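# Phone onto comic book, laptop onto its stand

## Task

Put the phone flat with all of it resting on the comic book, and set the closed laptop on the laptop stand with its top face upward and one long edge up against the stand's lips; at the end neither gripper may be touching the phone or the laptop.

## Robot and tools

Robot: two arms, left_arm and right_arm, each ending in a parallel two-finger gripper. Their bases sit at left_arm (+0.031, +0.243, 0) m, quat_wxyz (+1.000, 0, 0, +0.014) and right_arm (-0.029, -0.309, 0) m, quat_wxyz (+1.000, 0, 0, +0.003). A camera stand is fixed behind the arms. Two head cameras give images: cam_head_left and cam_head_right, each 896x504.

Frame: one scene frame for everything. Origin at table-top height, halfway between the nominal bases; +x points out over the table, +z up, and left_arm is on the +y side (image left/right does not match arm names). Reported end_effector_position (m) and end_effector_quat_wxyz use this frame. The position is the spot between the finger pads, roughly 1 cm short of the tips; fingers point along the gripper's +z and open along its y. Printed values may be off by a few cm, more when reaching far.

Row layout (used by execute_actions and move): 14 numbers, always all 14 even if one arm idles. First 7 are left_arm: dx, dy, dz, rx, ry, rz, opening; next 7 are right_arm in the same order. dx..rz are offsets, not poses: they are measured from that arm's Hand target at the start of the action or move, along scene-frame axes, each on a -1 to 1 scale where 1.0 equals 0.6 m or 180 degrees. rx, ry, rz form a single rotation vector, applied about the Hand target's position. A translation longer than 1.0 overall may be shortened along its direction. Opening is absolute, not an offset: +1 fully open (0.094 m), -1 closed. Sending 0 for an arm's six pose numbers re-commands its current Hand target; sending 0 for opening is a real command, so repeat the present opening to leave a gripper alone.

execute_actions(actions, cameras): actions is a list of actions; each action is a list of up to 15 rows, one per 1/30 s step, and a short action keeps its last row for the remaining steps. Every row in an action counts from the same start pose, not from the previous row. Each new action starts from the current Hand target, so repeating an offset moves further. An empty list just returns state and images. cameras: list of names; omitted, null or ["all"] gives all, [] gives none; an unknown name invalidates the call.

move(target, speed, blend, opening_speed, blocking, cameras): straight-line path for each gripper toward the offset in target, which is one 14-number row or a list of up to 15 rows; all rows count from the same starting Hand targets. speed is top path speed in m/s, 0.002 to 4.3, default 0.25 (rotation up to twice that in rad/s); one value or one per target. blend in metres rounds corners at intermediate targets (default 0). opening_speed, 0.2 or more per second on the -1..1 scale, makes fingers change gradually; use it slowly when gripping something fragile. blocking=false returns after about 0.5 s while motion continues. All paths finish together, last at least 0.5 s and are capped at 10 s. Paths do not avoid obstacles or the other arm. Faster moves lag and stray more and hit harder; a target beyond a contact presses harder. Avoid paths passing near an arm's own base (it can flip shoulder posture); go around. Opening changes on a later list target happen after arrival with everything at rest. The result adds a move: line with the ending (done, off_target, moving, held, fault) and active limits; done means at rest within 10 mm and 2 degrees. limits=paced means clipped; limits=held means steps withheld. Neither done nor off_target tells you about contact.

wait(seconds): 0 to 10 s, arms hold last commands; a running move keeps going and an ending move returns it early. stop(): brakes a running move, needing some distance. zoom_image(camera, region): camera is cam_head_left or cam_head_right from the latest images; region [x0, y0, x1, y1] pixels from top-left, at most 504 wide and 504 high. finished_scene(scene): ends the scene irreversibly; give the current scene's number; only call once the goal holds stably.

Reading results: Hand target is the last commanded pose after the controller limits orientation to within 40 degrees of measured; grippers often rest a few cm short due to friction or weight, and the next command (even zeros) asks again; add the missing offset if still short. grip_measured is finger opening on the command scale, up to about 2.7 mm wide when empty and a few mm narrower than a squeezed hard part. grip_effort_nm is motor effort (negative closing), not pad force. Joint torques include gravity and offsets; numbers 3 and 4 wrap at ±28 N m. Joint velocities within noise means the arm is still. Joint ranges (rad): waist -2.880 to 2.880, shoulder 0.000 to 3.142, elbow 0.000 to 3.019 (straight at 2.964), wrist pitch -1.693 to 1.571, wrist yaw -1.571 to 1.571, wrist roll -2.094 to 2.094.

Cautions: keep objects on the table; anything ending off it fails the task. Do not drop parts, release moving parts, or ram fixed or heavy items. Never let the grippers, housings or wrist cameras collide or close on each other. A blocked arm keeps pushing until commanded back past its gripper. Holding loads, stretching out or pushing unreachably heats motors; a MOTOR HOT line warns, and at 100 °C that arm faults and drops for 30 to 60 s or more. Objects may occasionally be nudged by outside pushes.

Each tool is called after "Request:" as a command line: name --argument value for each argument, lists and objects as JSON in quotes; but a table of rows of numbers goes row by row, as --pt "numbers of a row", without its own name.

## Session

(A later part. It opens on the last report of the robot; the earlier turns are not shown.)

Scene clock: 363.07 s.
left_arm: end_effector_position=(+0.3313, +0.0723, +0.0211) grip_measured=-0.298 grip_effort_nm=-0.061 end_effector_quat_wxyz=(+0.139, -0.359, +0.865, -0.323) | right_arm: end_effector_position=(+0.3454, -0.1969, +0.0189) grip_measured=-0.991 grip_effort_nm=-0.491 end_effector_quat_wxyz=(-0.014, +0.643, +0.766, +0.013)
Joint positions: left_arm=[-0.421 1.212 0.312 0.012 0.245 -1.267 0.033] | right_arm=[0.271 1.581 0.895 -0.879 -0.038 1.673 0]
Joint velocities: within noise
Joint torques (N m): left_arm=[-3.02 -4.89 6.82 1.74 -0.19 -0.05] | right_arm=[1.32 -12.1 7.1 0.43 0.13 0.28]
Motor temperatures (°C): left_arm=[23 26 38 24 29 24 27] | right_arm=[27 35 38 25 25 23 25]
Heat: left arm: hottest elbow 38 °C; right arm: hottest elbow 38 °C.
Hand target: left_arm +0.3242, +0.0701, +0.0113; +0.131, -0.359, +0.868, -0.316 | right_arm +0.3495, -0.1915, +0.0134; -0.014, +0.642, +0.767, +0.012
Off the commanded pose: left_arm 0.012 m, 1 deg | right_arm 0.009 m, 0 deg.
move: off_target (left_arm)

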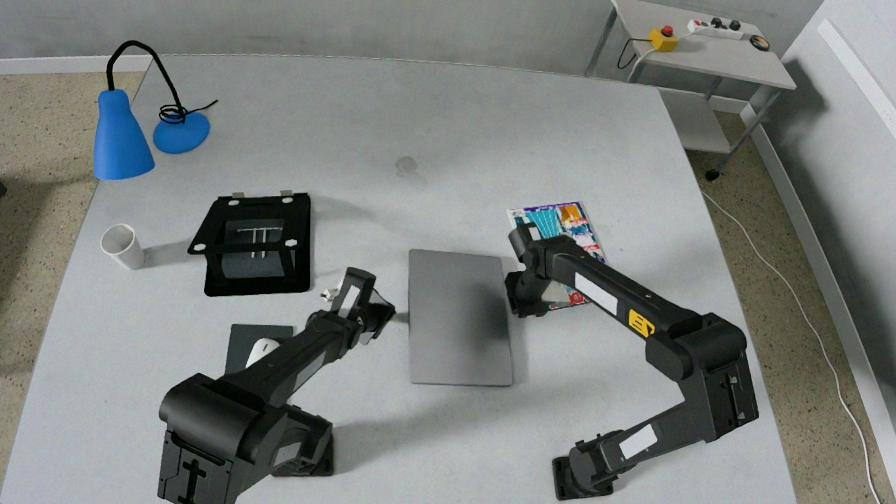

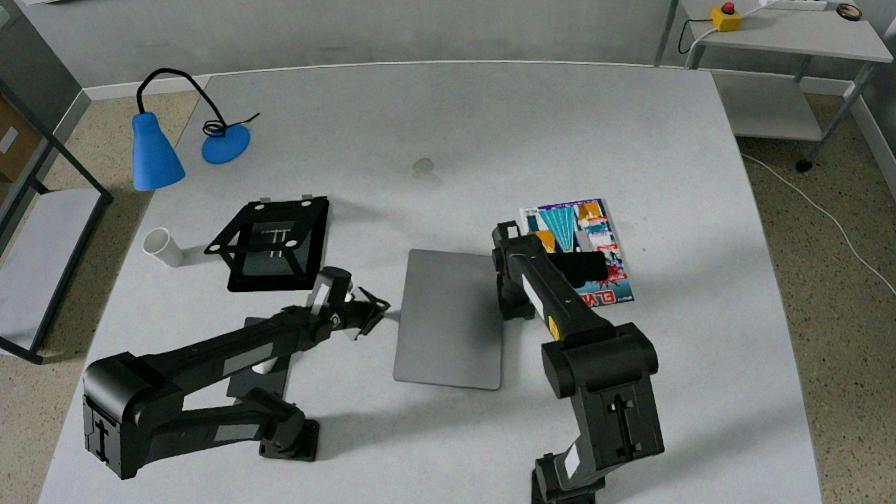

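Request:
move --pt "0.0 -0.1 0 0 0 0 -0.3 0 0.03 0 0 0 0 -1" --speed '[0.05]'

Request:
zoom_image --camera "cam_head_left" --region '[370, 270, 450, 350]'

Request:
zoom_image --camera "cam_head_right" --region '[340, 260, 430, 350]'

Scene clock: 367.33 s.
left_arm: end_effector_position=(+0.3280, +0.0395, +0.0205) grip_measured=-0.300 grip_effort_nm=0.027 end_effector_quat_wxyz=(+0.159, -0.381, +0.855, -0.314) | right_arm: end_effector_position=(+0.3419, -0.1882, +0.0164) grip_measured=-0.991 grip_effort_nm=-0.491 end_effector_quat_wxyz=(-0.010, +0.648, +0.762, +0.006)
Joint positions: left_arm=[-0.588 1.248 0.327 0.066 0.081 -1.429 0.033] | right_arm=[0.301 1.587 0.895 -0.879 -0.024 1.717 0]
Joint velocities: within noise
Joint torques (N m): left_arm=[-5.83 -1.9 10.93 1.61 0.96 -0.01] | right_arm=[2.2 -11.69 8.12 0.36 -0.33 0.25]
Motor temperatures (°C): left_arm=[23 26 37 24 29 24 27] | right_arm=[27 35 38 25 25 23 25]
Heat: left arm: hottest elbow 37 °C; right arm: hottest elbow 38 °C.
Hand target: left_arm +0.3242, +0.0100, +0.0112; +0.131, -0.359, +0.868, -0.316 | right_arm +0.3496, -0.1736, +0.0134; -0.014, +0.642, +0.767, +0.012
Off the commanded pose: left_arm 0.031 m, 4 deg | right_arm 0.017 m, 1 deg.
move: off_target (left_arm, right_arm)

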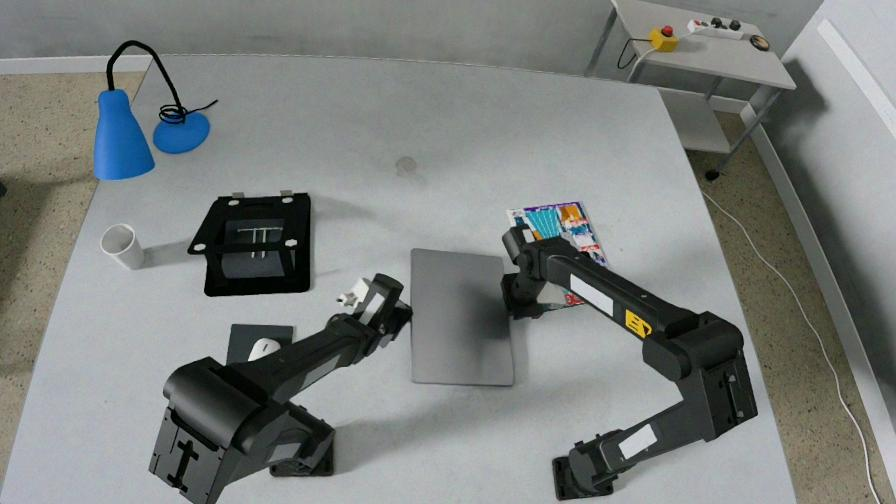

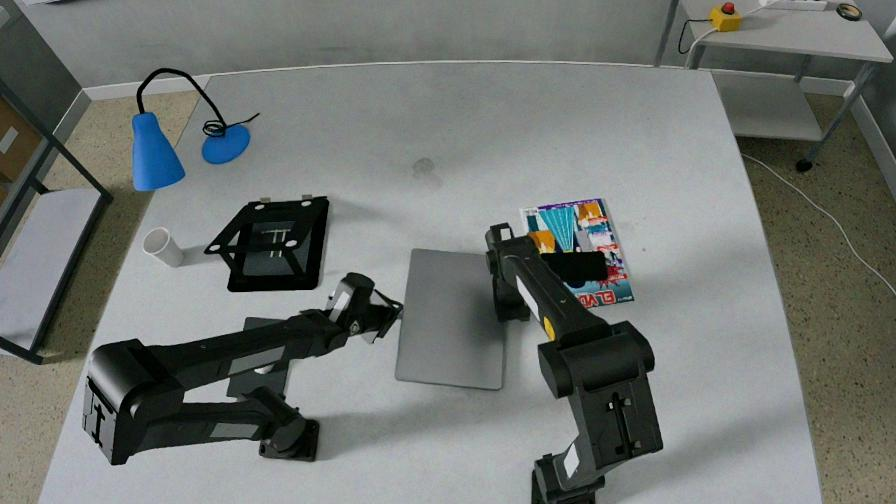

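Scaled by 6.300.

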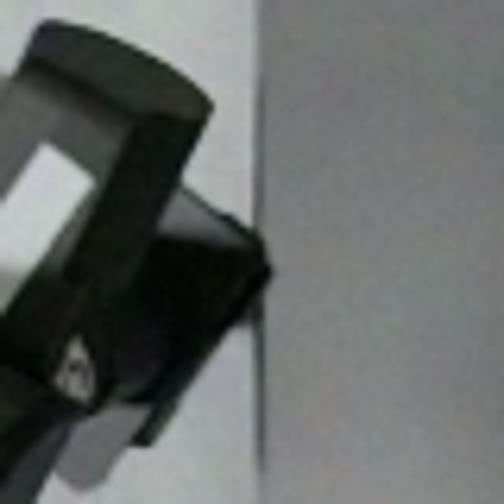

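Scaled by 5.600.

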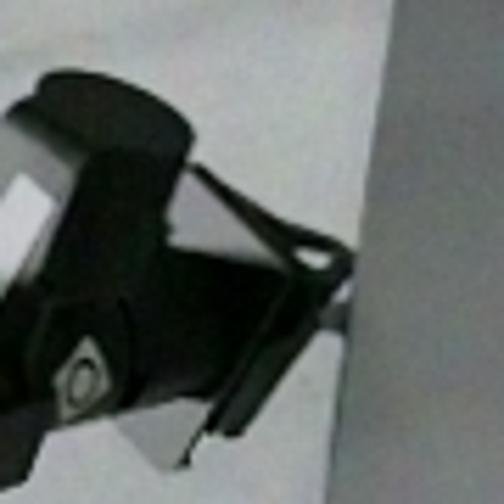

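Request:
move --pt "0.0 0.09 0.03 0 0 0 -0.3 0 -0.02 0 0 0 0 -1" --pt "0.0 0.09 0.05 0 0 0 0.35 0 -0.02 0 0 0 0 -1" --pt "0.0 0.09 0.025 0 0 0 0.35 0 -0.02 0 0 0 0 -1" --pt "0.0 0.0 0.025 0 0 0 0.35 0 0 0 0 0 0 -1" --speed '[0.1,0.1,0.06,0.06]'

Request:
zoom_image --camera "cam_head_left" --region '[370, 270, 450, 350]'

Request:
zoom_image --camera "cam_head_right" --region '[340, 260, 430, 350]'

Scene clock: 376.97 s.
left_arm: end_effector_position=(+0.3245, +0.0424, +0.0303) grip_measured=+0.348 grip_effort_nm=0.129 end_effector_quat_wxyz=(+0.154, -0.388, +0.854, -0.309) | right_arm: end_effector_position=(+0.3424, -0.1898, +0.0164) grip_measured=-0.991 grip_effort_nm=-0.496 end_effector_quat_wxyz=(-0.007, +0.648, +0.761, +0.004)
Joint positions: left_arm=[-0.587 1.192 0.338 -0.016 0.08 -1.44 0.063] | right_arm=[0.3 1.587 0.895 -0.879 -0.016 1.717 0]
Joint velocities: within noise
Joint torques (N m): left_arm=[-5.89 -2.43 11.93 1.85 0.97 0.08] | right_arm=[2.26 -11.69 8.09 0.36 -0.58 0.2]
Motor temperatures (°C): left_arm=[23 26 37 24 29 24 27] | right_arm=[27 34 39 25 25 23 26]
Heat: left arm: hottest elbow 37 °C; right arm: hottest elbow 39 °C.
Hand target: left_arm +0.3242, +0.0100, +0.0262; +0.131, -0.359, +0.868, -0.316 | right_arm +0.3496, -0.1735, +0.0134; -0.014, +0.642, +0.767, +0.012
Off the commanded pose: left_arm 0.033 m, 5 deg | right_arm 0.018 m, 2 deg.
move: off_target (left_arm, right_arm); target 2's new opening was sent with left_arm's hand 0.013 m and 1 deg from that target

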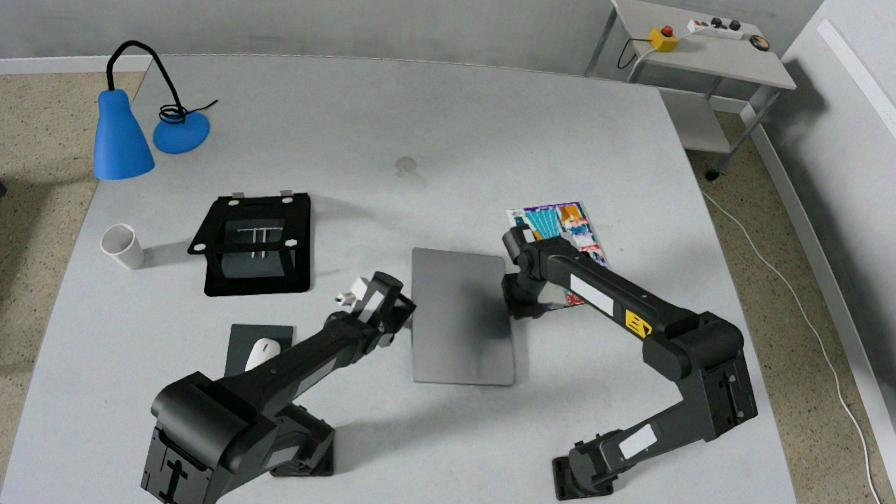

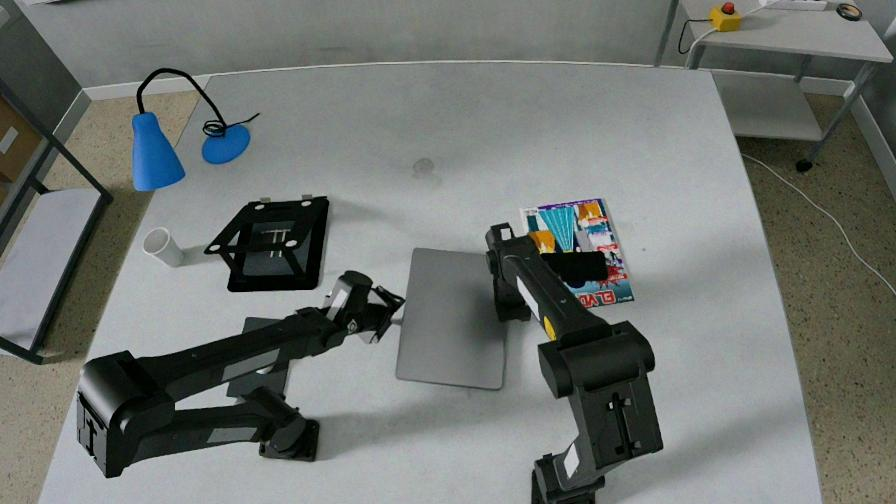

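Scaled by 6.300.

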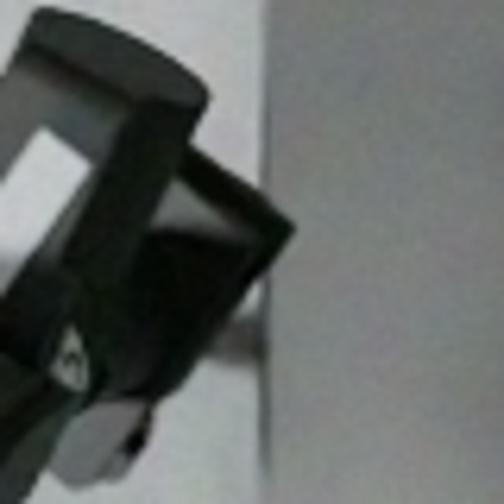

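Scaled by 5.600.

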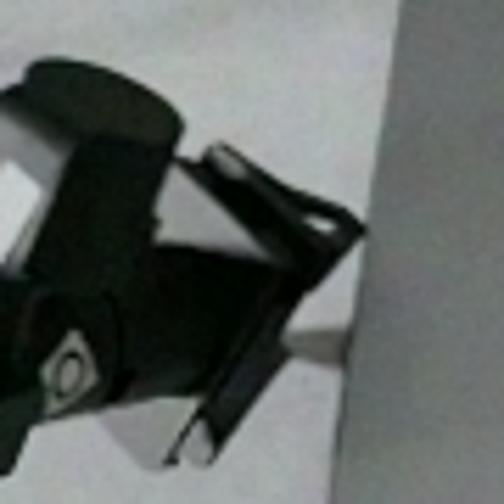

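Request:
move --pt "0.0 0.05 0.03 0 0 0 0.35 0 0.0 0 0 0 0 -1" --pt "0.0 -0.03 0.03 0 0 0 0.35 0 0 0 0 0 0 -1" --speed '[0.06,0.06]'

Request:
zoom_image --camera "cam_head_left" --region '[370, 270, 450, 350]'

Request:
zoom_image --camera "cam_head_right" --region '[340, 260, 430, 350]'

Scene clock: 384.97 s.
left_arm: end_effector_position=(+0.3155, +0.0404, +0.0305) grip_measured=+0.348 grip_effort_nm=0.120 end_effector_quat_wxyz=(+0.149, -0.402, +0.856, -0.289) | right_arm: end_effector_position=(+0.3428, -0.1913, +0.0164) grip_measured=-0.991 grip_effort_nm=-0.491 end_effector_quat_wxyz=(-0.003, +0.649, +0.761, +0.002)
Joint positions: left_arm=[-0.628 1.17 0.349 -0.089 0.034 -1.49 0.063] | right_arm=[0.3 1.587 0.895 -0.88 -0.007 1.717 0]
Joint velocities: within noise
Joint torques (N m): left_arm=[-6.71 -2.73 14.95 1.2 1.5 0.11] | right_arm=[2.32 -11.81 8.09 0.36 -0.88 0.23]
Motor temperatures (°C): left_arm=[23 26 37 24 29 24 27] | right_arm=[27 34 39 25 25 23 26]
Heat: left arm: hottest elbow 37 °C; right arm: hottest elbow 39 °C.
Hand target: left_arm +0.3242, -0.0080, +0.0443; +0.131, -0.359, +0.868, -0.316 | right_arm +0.3496, -0.1735, +0.0134; -0.014, +0.642, +0.767, +0.012
Off the commanded pose: left_arm 0.051 m, 6 deg | right_arm 0.019 m, 2 deg.
move: off_target (left_arm, right_arm)

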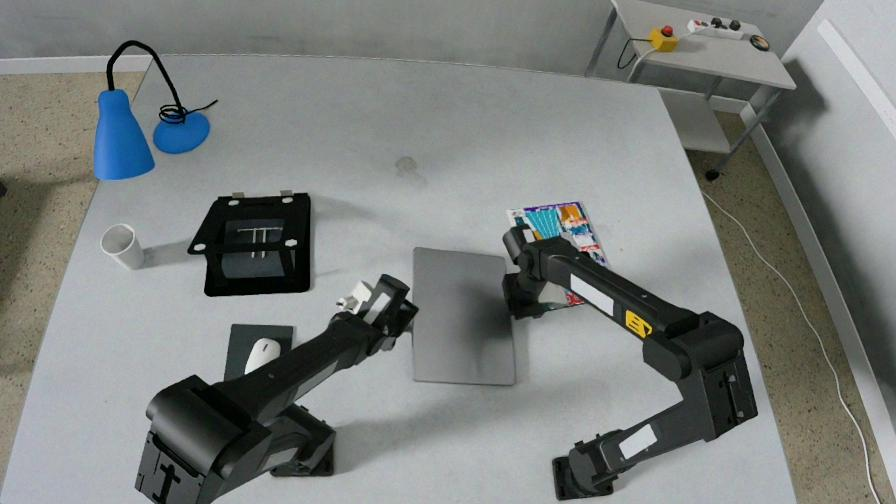

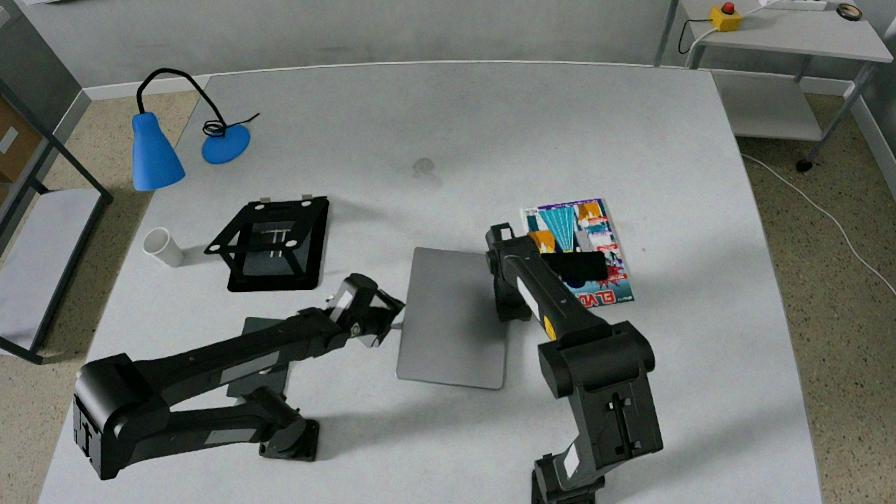

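Scaled by 6.300.

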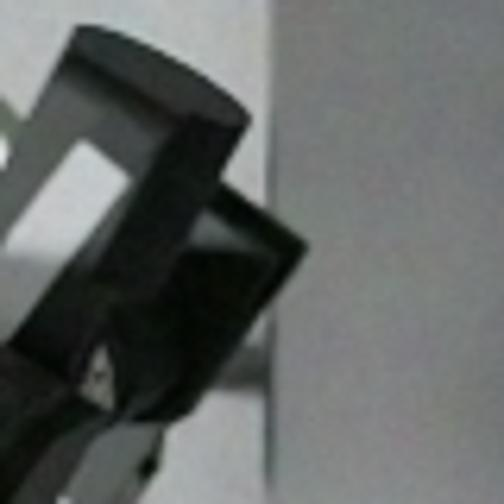

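Scaled by 5.600.

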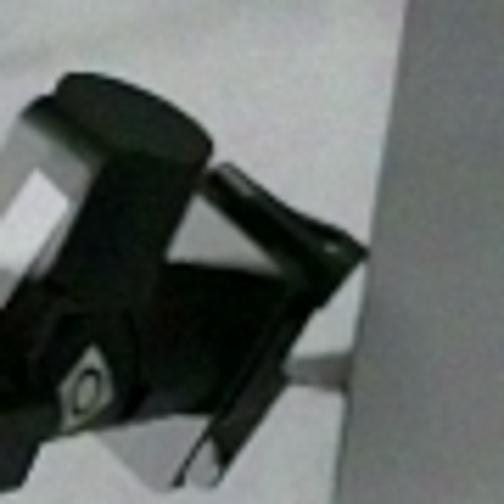

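Request:
move --pt "0.0 0.0 0.04 0 0 0 0.35 0 0.0 0 0 0 0 -1" --speed '[0.04]'

Request:
zoom_image --camera "cam_head_left" --region '[370, 270, 450, 350]'

Request:
zoom_image --camera "cam_head_right" --region '[340, 260, 430, 350]'

Scene clock: 393.63 s.
left_arm: end_effector_position=(+0.3135, +0.0407, +0.0326) grip_measured=+0.348 grip_effort_nm=0.115 end_effector_quat_wxyz=(+0.135, -0.411, +0.861, -0.269) | right_arm: end_effector_position=(+0.3428, -0.1913, +0.0164) grip_measured=-0.991 grip_effort_nm=-0.491 end_effector_quat_wxyz=(-0.003, +0.649, +0.761, +0.002)
Joint positions: left_arm=[-0.631 1.165 0.382 -0.178 0.033 -1.503 0.063] | right_arm=[0.3 1.587 0.895 -0.88 -0.007 1.717 0]
Joint velocities: within noise
Joint torques (N m): left_arm=[-6.01 -8.12 15.24 1.03 1.58 0.28] | right_arm=[2.32 -11.69 8.1 0.36 -0.89 0.22]
Motor temperatures (°C): left_arm=[23 25 38 24 31 24 26] | right_arm=[27 34 39 25 26 23 26]
Heat: left arm: hottest elbow 38 °C; right arm: hottest elbow 39 °C.
Hand target: left_arm +0.3242, -0.0080, +0.0682; +0.131, -0.359, +0.868, -0.316 | right_arm +0.3496, -0.1735, +0.0134; -0.014, +0.642, +0.767, +0.012
Off the commanded pose: left_arm 0.061 m, 8 deg | right_arm 0.019 m, 2 deg.
move: off_target (left_arm, right_arm)

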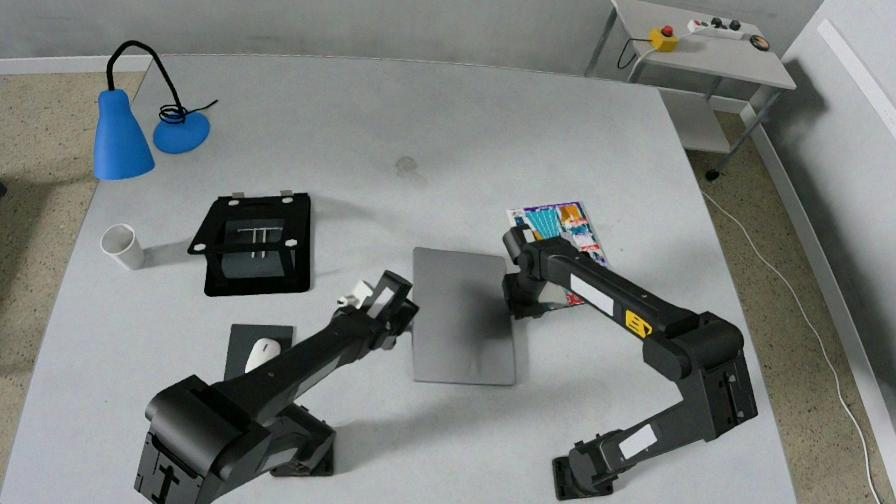

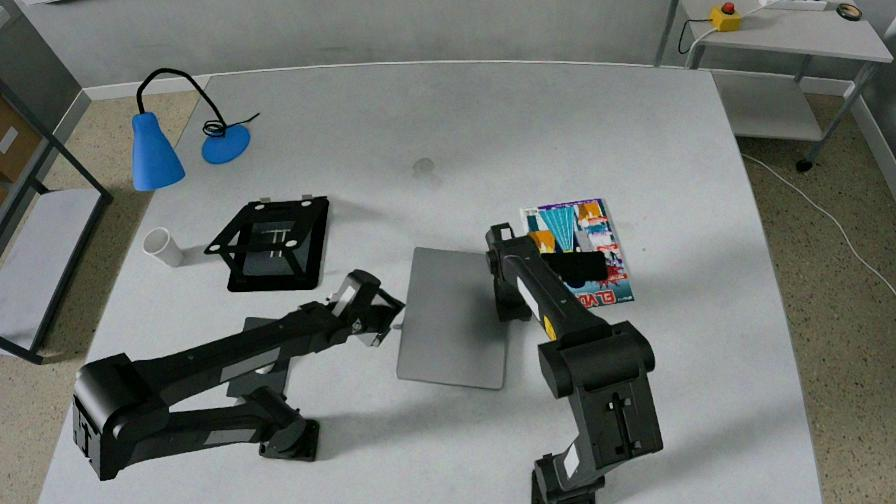

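Scaled by 6.300.

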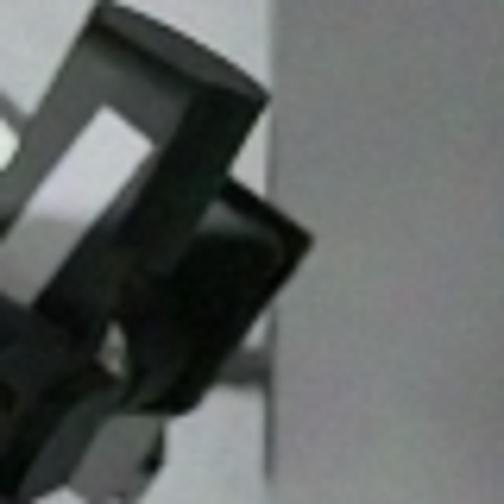

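Scaled by 5.600.

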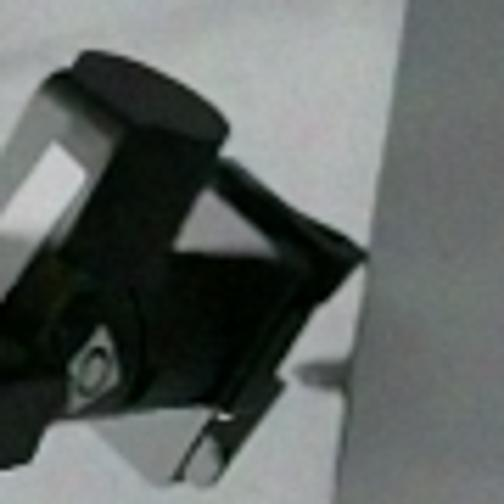

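Request:
move --pt "0.0 0.0 0.0 0 0 0 -0.5 0 0.0 0 0 0 0 -1" --speed '[0.04]' --opening_speed 0.3

Request:
zoom_image --camera "cam_head_left" --region '[370, 270, 450, 350]'

Request:
zoom_image --camera "cam_head_right" --region '[340, 260, 430, 350]'

Scene clock: 405.80 s.
left_arm: end_effector_position=(+0.3163, +0.0315, +0.0418) grip_measured=-0.497 grip_effort_nm=-0.081 end_effector_quat_wxyz=(+0.135, -0.401, +0.862, -0.279) | right_arm: end_effector_position=(+0.3428, -0.1913, +0.0164) grip_measured=-0.991 grip_effort_nm=-0.491 end_effector_quat_wxyz=(-0.003, +0.649, +0.761, +0.002)
Joint positions: left_arm=[-0.645 1.157 0.4 -0.185 0.04 -1.5 0.024] | right_arm=[0.3 1.587 0.895 -0.88 -0.007 1.717 0]
Joint velocities: within noise
Joint torques (N m): left_arm=[-6.3 -6.36 14.16 1.5 1.35 0.26] | right_arm=[2.26 -11.81 8.12 0.36 -0.9 0.22]
Motor temperatures (°C): left_arm=[23 25 40 24 32 24 26] | right_arm=[27 34 39 25 26 23 26]
Heat: left arm: hottest elbow 40 °C; right arm: hottest elbow 39 °C.
Hand target: left_arm +0.3242, -0.0080, +0.0683; +0.131, -0.359, +0.868, -0.316 | right_arm +0.3496, -0.1735, +0.0134; -0.014, +0.642, +0.767, +0.012
Off the commanded pose: left_arm 0.048 m, 7 deg | right_arm 0.019 m, 2 deg.
move: off_target (left_arm, right_arm)

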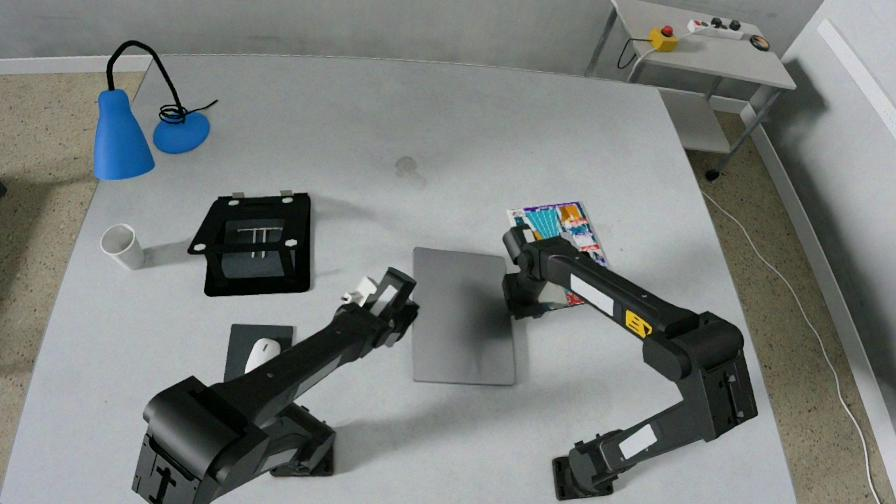

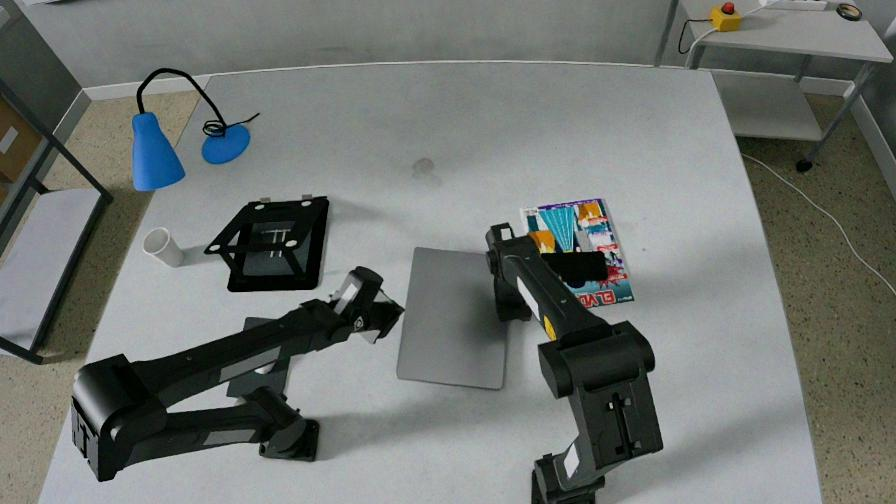

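Scaled by 6.300.

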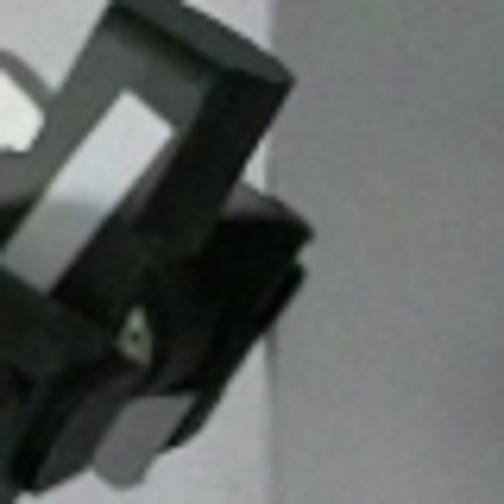

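Scaled by 5.600.

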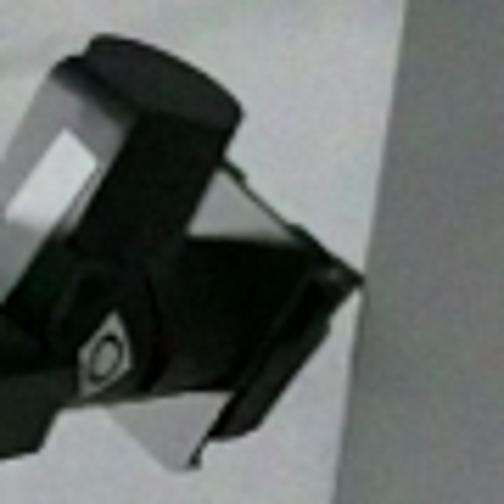

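Request:
move --pt "0.0 0.09 0.05 0 0 0 -0.5 0.0 -0.05 0 0 0 0 -1" --pt "-0.05 0.12 0.2 0 0 0 0 -0.03 -0.05 0.2 0 0 0 0" --pt "0.4 -0.1 0.2 0.211 0.0874 -0.2395 0.3 -0.38 0.12 0.16 0 0 0.444 0.3" --speed '[0.06,0.15,0.25]'

Scene clock: 434.10 s.
left_arm: end_effector_position=(+0.5516, -0.0523, +0.1691) grip_measured=+0.297 grip_effort_nm=0.125 end_effector_quat_wxyz=(-0.021, -0.010, +1.000, +0.011) | right_arm: end_effector_position=(+0.1284, -0.0978, +0.1105) grip_measured=+0.298 grip_effort_nm=0.066 end_effector_quat_wxyz=(-0.017, +0.010, +1.000, +0.004)
Joint positions: left_arm=[-0.542 1.966 1.869 -1.521 0.003 -0.534 0.061] | right_arm=[0.907 1.104 0.726 -1.207 -0.031 0.932 0.061]
Joint velocities: within noise
Joint torques (N m): left_arm=[-2.37 -20.54 16.8 -0.12 -0.16 0.14] | right_arm=[1.44 -8.53 6.72 -0.17 0.13 0.09]
Motor temperatures (°C): left_arm=[23 25 41 24 31 24 26] | right_arm=[27 33 38 25 26 23 26]
Heat: left arm: hottest elbow 41 °C; right arm: hottest elbow 38 °C.
Hand target: left_arm +0.5642, -0.0680, +0.1882; -0.001, +0.000, +1.000, +0.000 | right_arm +0.1216, -0.1015, +0.1095; -0.018, +0.000, +1.000, +0.001
Off the commanded pose: left_arm 0.028 m, 3 deg | right_arm 0.008 m, 1 deg.
move: off_target (left_arm); target 2's new opening was sent with left_arm's hand 0.045 m and 4 deg from that target; target 3's new opening was sent with left_arm's hand 0.028 m and 3 deg from that target

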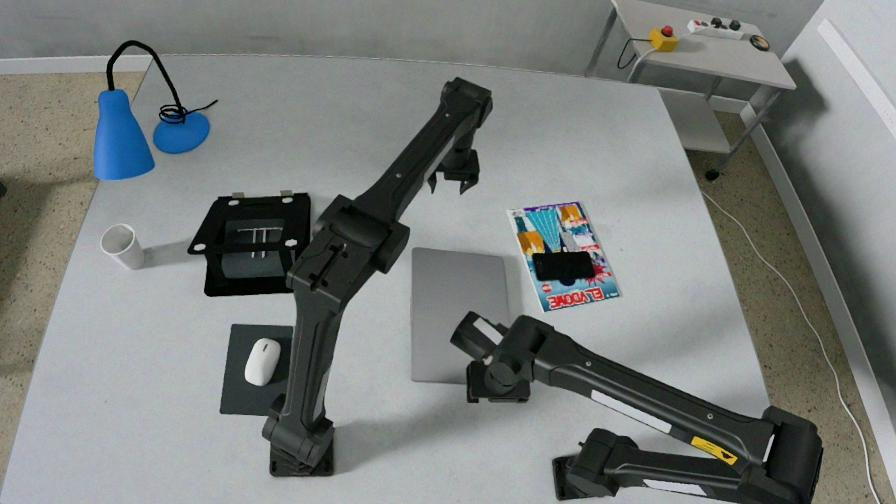

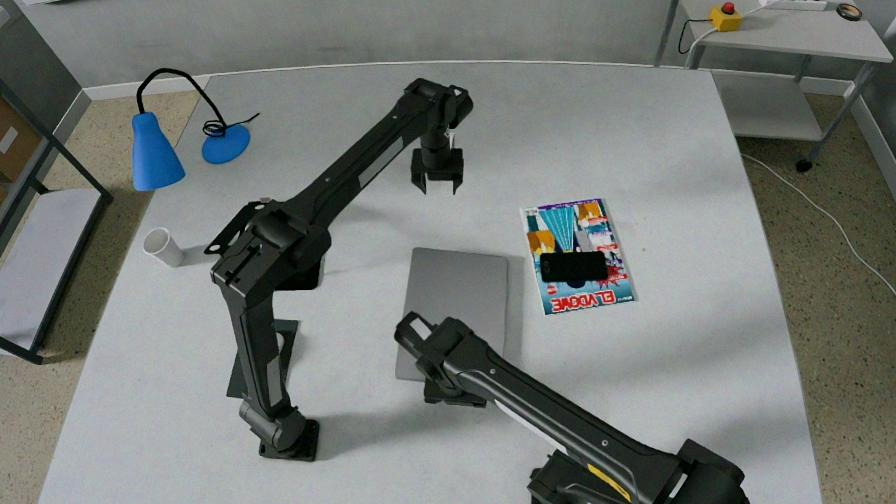

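Request:
move --target '[0,-0.03,-0.26,0,0,0,0.3,-0.01,0.03,-0.155,0,0,0,0.3]' --speed 0.15

Request:
zoom_image --camera "cam_head_left" --region '[380, 200, 580, 420]'

Request:
zoom_image --camera "cam_head_right" --region '[360, 200, 560, 420]'

Scene clock: 439.60 s.
left_arm: end_effector_position=(+0.5681, -0.0786, +0.0373) grip_measured=+0.298 grip_effort_nm=0.134 end_effector_quat_wxyz=(-0.002, -0.002, +1.000, +0.000) | right_arm: end_effector_position=(+0.1209, -0.0819, +0.0242) grip_measured=+0.299 grip_effort_nm=0.066 end_effector_quat_wxyz=(-0.014, +0.002, +1.000, +0.008)
Joint positions: left_arm=[-0.566 2.098 1.727 -1.203 0.002 -0.542 0.061] | right_arm=[0.965 1.274 0.593 -0.892 -0.031 0.975 0.061]
Joint velocities: within noise
Joint torques (N m): left_arm=[-1.96 -22.01 9.13 0.68 -0.2 0.03] | right_arm=[1.44 -6.89 5.63 0.44 0.09 0.18]
Motor temperatures (°C): left_arm=[23 26 41 24 30 24 26] | right_arm=[27 33 38 25 26 23 25]
Heat: left arm: hottest elbow 41 °C; right arm: hottest elbow 38 °C.
Hand target: left_arm +0.5644, -0.0859, +0.0324; +0.000, +0.000, +1.000, +0.000 | right_arm +0.1156, -0.0836, +0.0164; -0.018, +0.000, +1.000, +0.000
Off the commanded pose: left_arm 0.010 m, 0 deg | right_arm 0.010 m, 1 deg.
move: done

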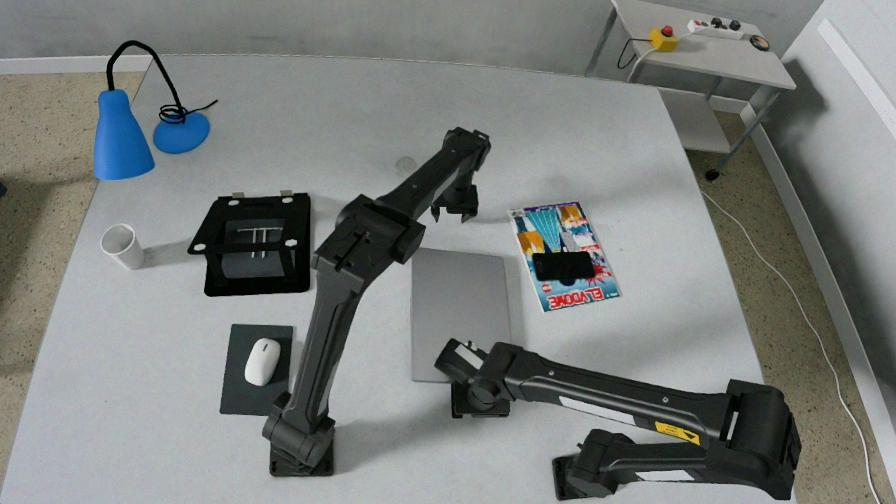

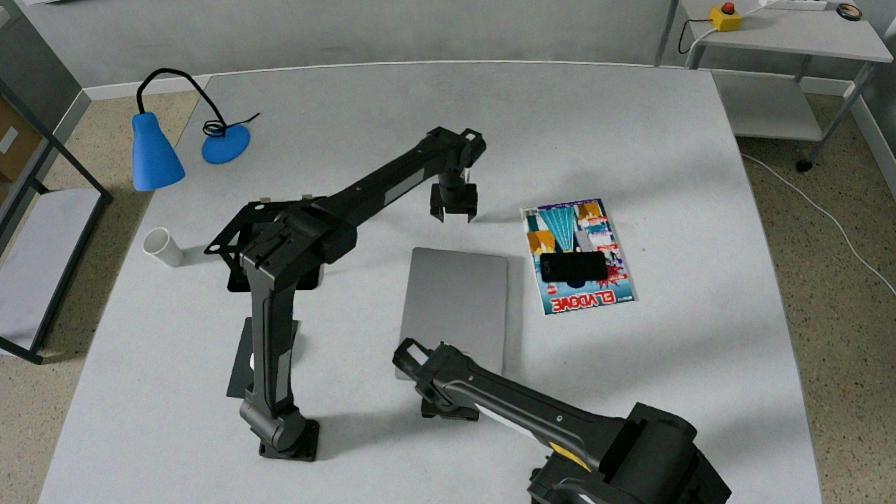

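Scaled by 2.291.

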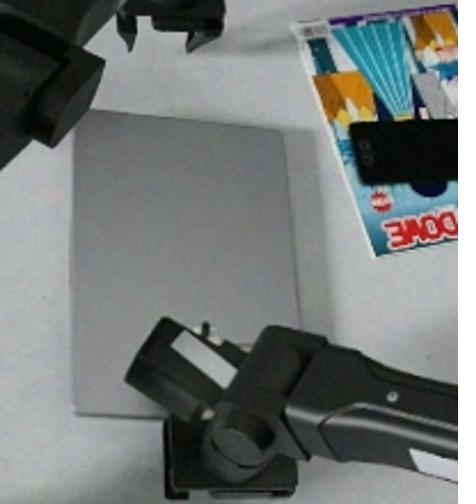

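Scaled by 2.291.

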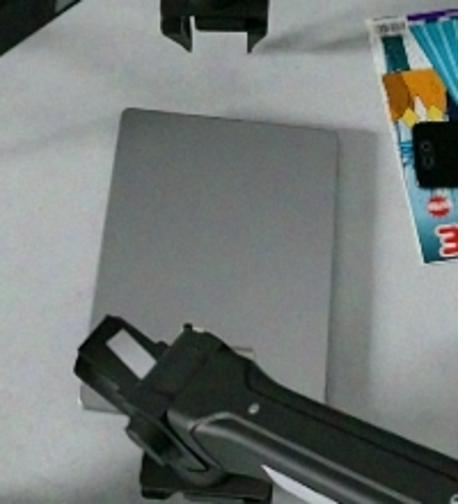

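Request:
move --pt "0 -0.03 -0.035 0 0 0 0.3 0 0.02 -0.015 0 0 0 0.3" --pt "-0.105 -0.03 -0.035 0 0 0 0.3 0.045 0.02 -0.015 0 0 0 0.3" --speed '[0.1,0.06]'

Request:
zoom_image --camera "cam_head_left" --region '[380, 200, 580, 420]'

Request:
zoom_image --camera "cam_head_right" --region '[360, 200, 560, 420]'

Scene clock: 447.93 s.
left_arm: end_effector_position=(+0.5130, -0.0993, +0.0142) grip_measured=+0.298 grip_effort_nm=0.129 end_effector_quat_wxyz=(+0.002, -0.005, +1.000, -0.002) | right_arm: end_effector_position=(+0.1288, -0.0778, +0.0103) grip_measured=+0.299 grip_effort_nm=0.061 end_effector_quat_wxyz=(-0.022, -0.010, +1.000, +0.003)
Joint positions: left_arm=[-0.644 2.033 1.551 -1.083 0.001 -0.626 0.061] | right_arm=[0.945 1.343 0.606 -0.855 -0.039 0.929 0.061]
Joint velocities: within noise
Joint torques (N m): left_arm=[-2.14 -21.77 7.27 0.61 -0.11 -0.08] | right_arm=[-0.97 -6.01 8.17 0.44 0.4 0.14]
Motor temperatures (°C): left_arm=[23 27 40 24 30 24 26] | right_arm=[27 33 37 25 25 23 25]
Heat: left arm: hottest elbow 40 °C; right arm: hottest elbow 37 °C.
Hand target: left_arm +0.5013, -0.1040, +0.0114; +0.000, +0.000, +1.000, +0.000 | right_arm +0.1426, -0.0715, +0.0074; -0.018, +0.000, +1.000, +0.000
Off the commanded pose: left_arm 0.013 m, 1 deg | right_arm 0.015 m, 1 deg.
move: off_target (left_arm, right_arm)

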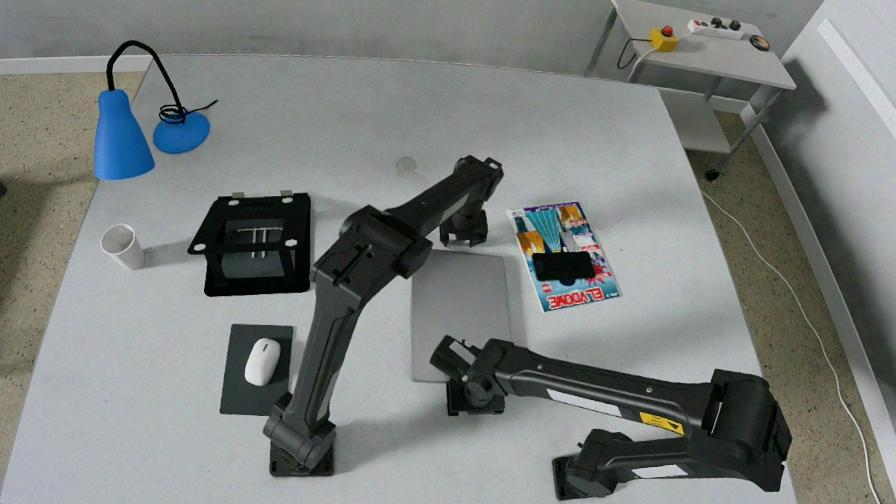

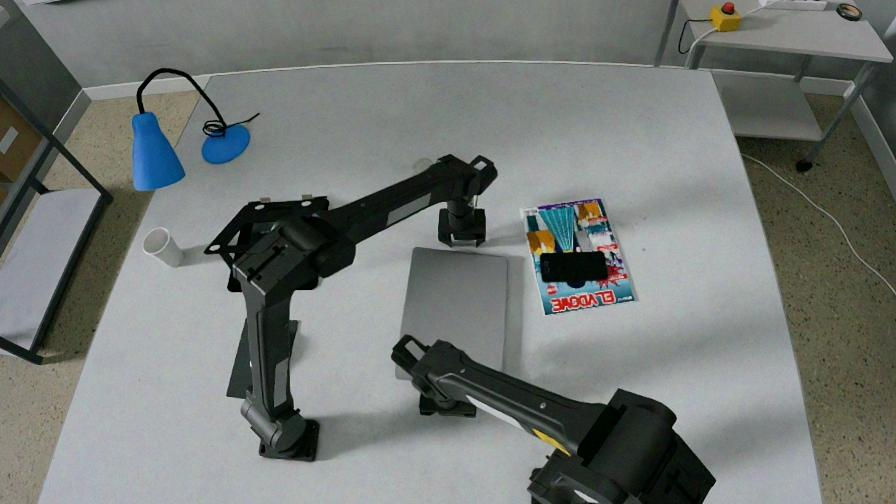

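Scaled by 2.291.

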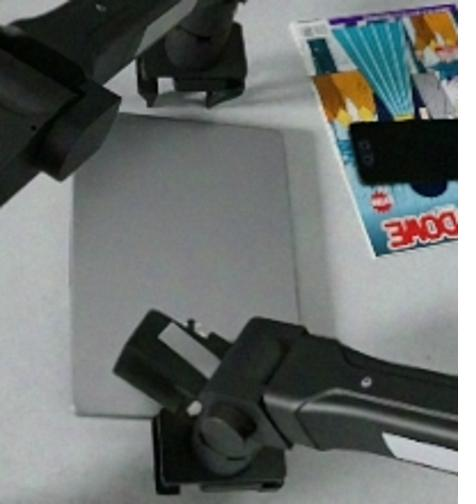

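Scaled by 2.291.

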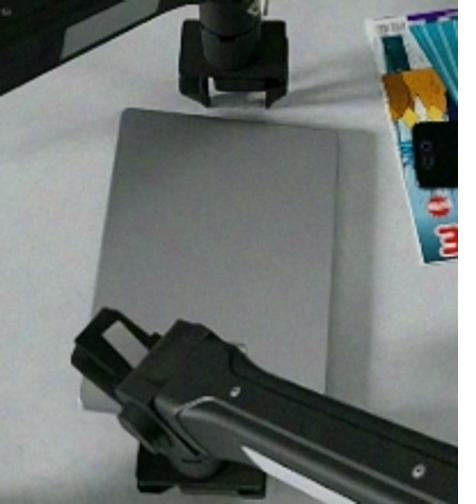

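Request:
move --pt "-0.06 0.01 0.0 0 0 0 0.3 0.06 0.01 0 0 0 0 0.3" --speed '[0.05]'

Request:
zoom_image --camera "cam_head_left" --region '[380, 200, 580, 420]'

Request:
zoom_image --camera "cam_head_right" --region '[360, 200, 560, 420]'

Scene clock: 452.87 s.
left_arm: end_effector_position=(+0.4954, -0.0946, +0.0171) grip_measured=+0.298 grip_effort_nm=0.125 end_effector_quat_wxyz=(+0.022, -0.003, +1.000, -0.011) | right_arm: end_effector_position=(+0.1555, -0.0737, +0.0105) grip_measured=+0.299 grip_effort_nm=0.066 end_effector_quat_wxyz=(-0.027, -0.021, +0.999, +0.003)
Joint positions: left_arm=[-0.658 1.967 1.45 -1.006 -0.009 -0.636 0.061] | right_arm=[0.877 1.399 0.661 -0.863 -0.046 0.839 0.061]
Joint velocities: within noise
Joint torques (N m): left_arm=[-3.6 -21.3 5.5 -0.5 0.21 -0.25] | right_arm=[-1.49 -6.01 9.29 0.53 0.66 0.29]
Motor temperatures (°C): left_arm=[23 28 39 24 30 24 26] | right_arm=[27 33 37 25 25 23 25]
Heat: left arm: hottest elbow 39 °C; right arm: hottest elbow 37 °C.
Hand target: left_arm +0.4654, -0.0980, +0.0114; +0.000, +0.000, +1.000, +0.000 | right_arm +0.1786, -0.0656, +0.0074; -0.018, +0.000, +1.000, +0.000
Off the commanded pose: left_arm 0.031 m, 3 deg | right_arm 0.025 m, 3 deg.
move: off_target (left_arm, right_arm)

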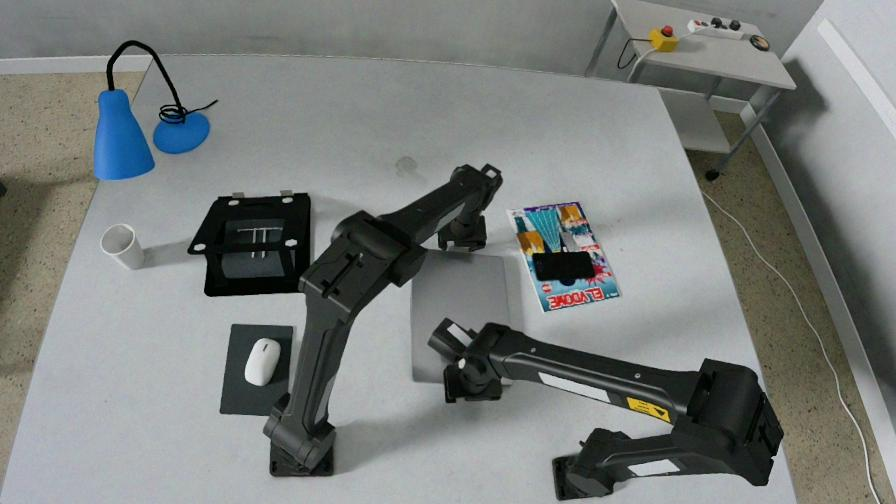

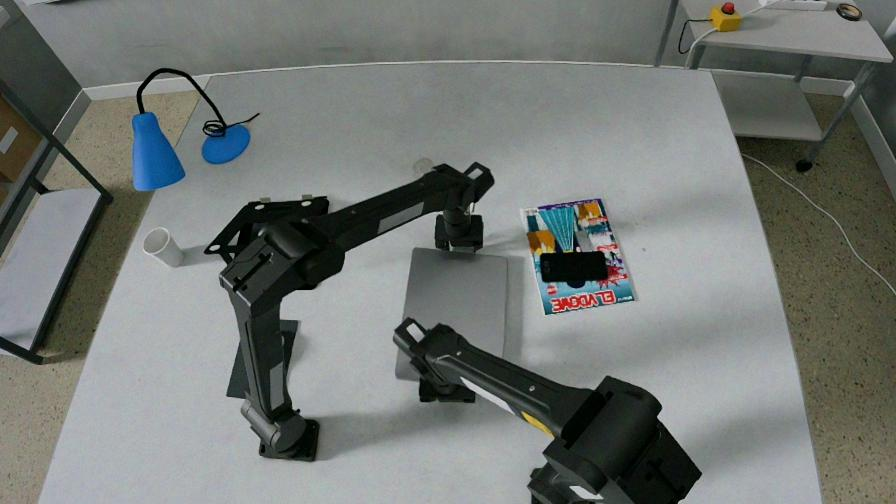

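Scaled by 2.291.

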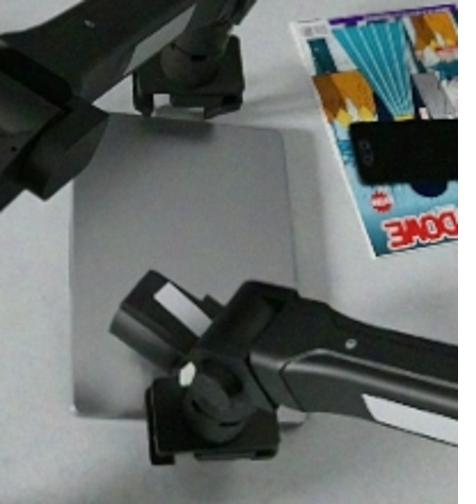

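Scaled by 2.291.

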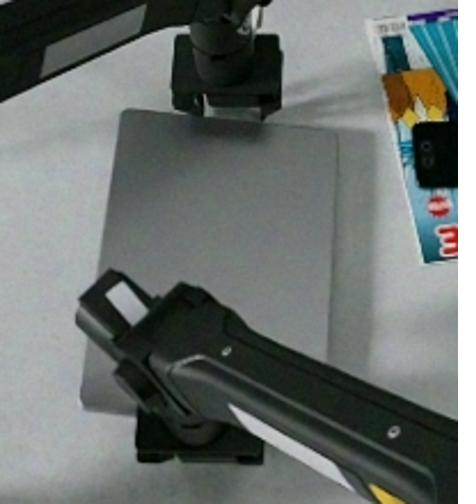

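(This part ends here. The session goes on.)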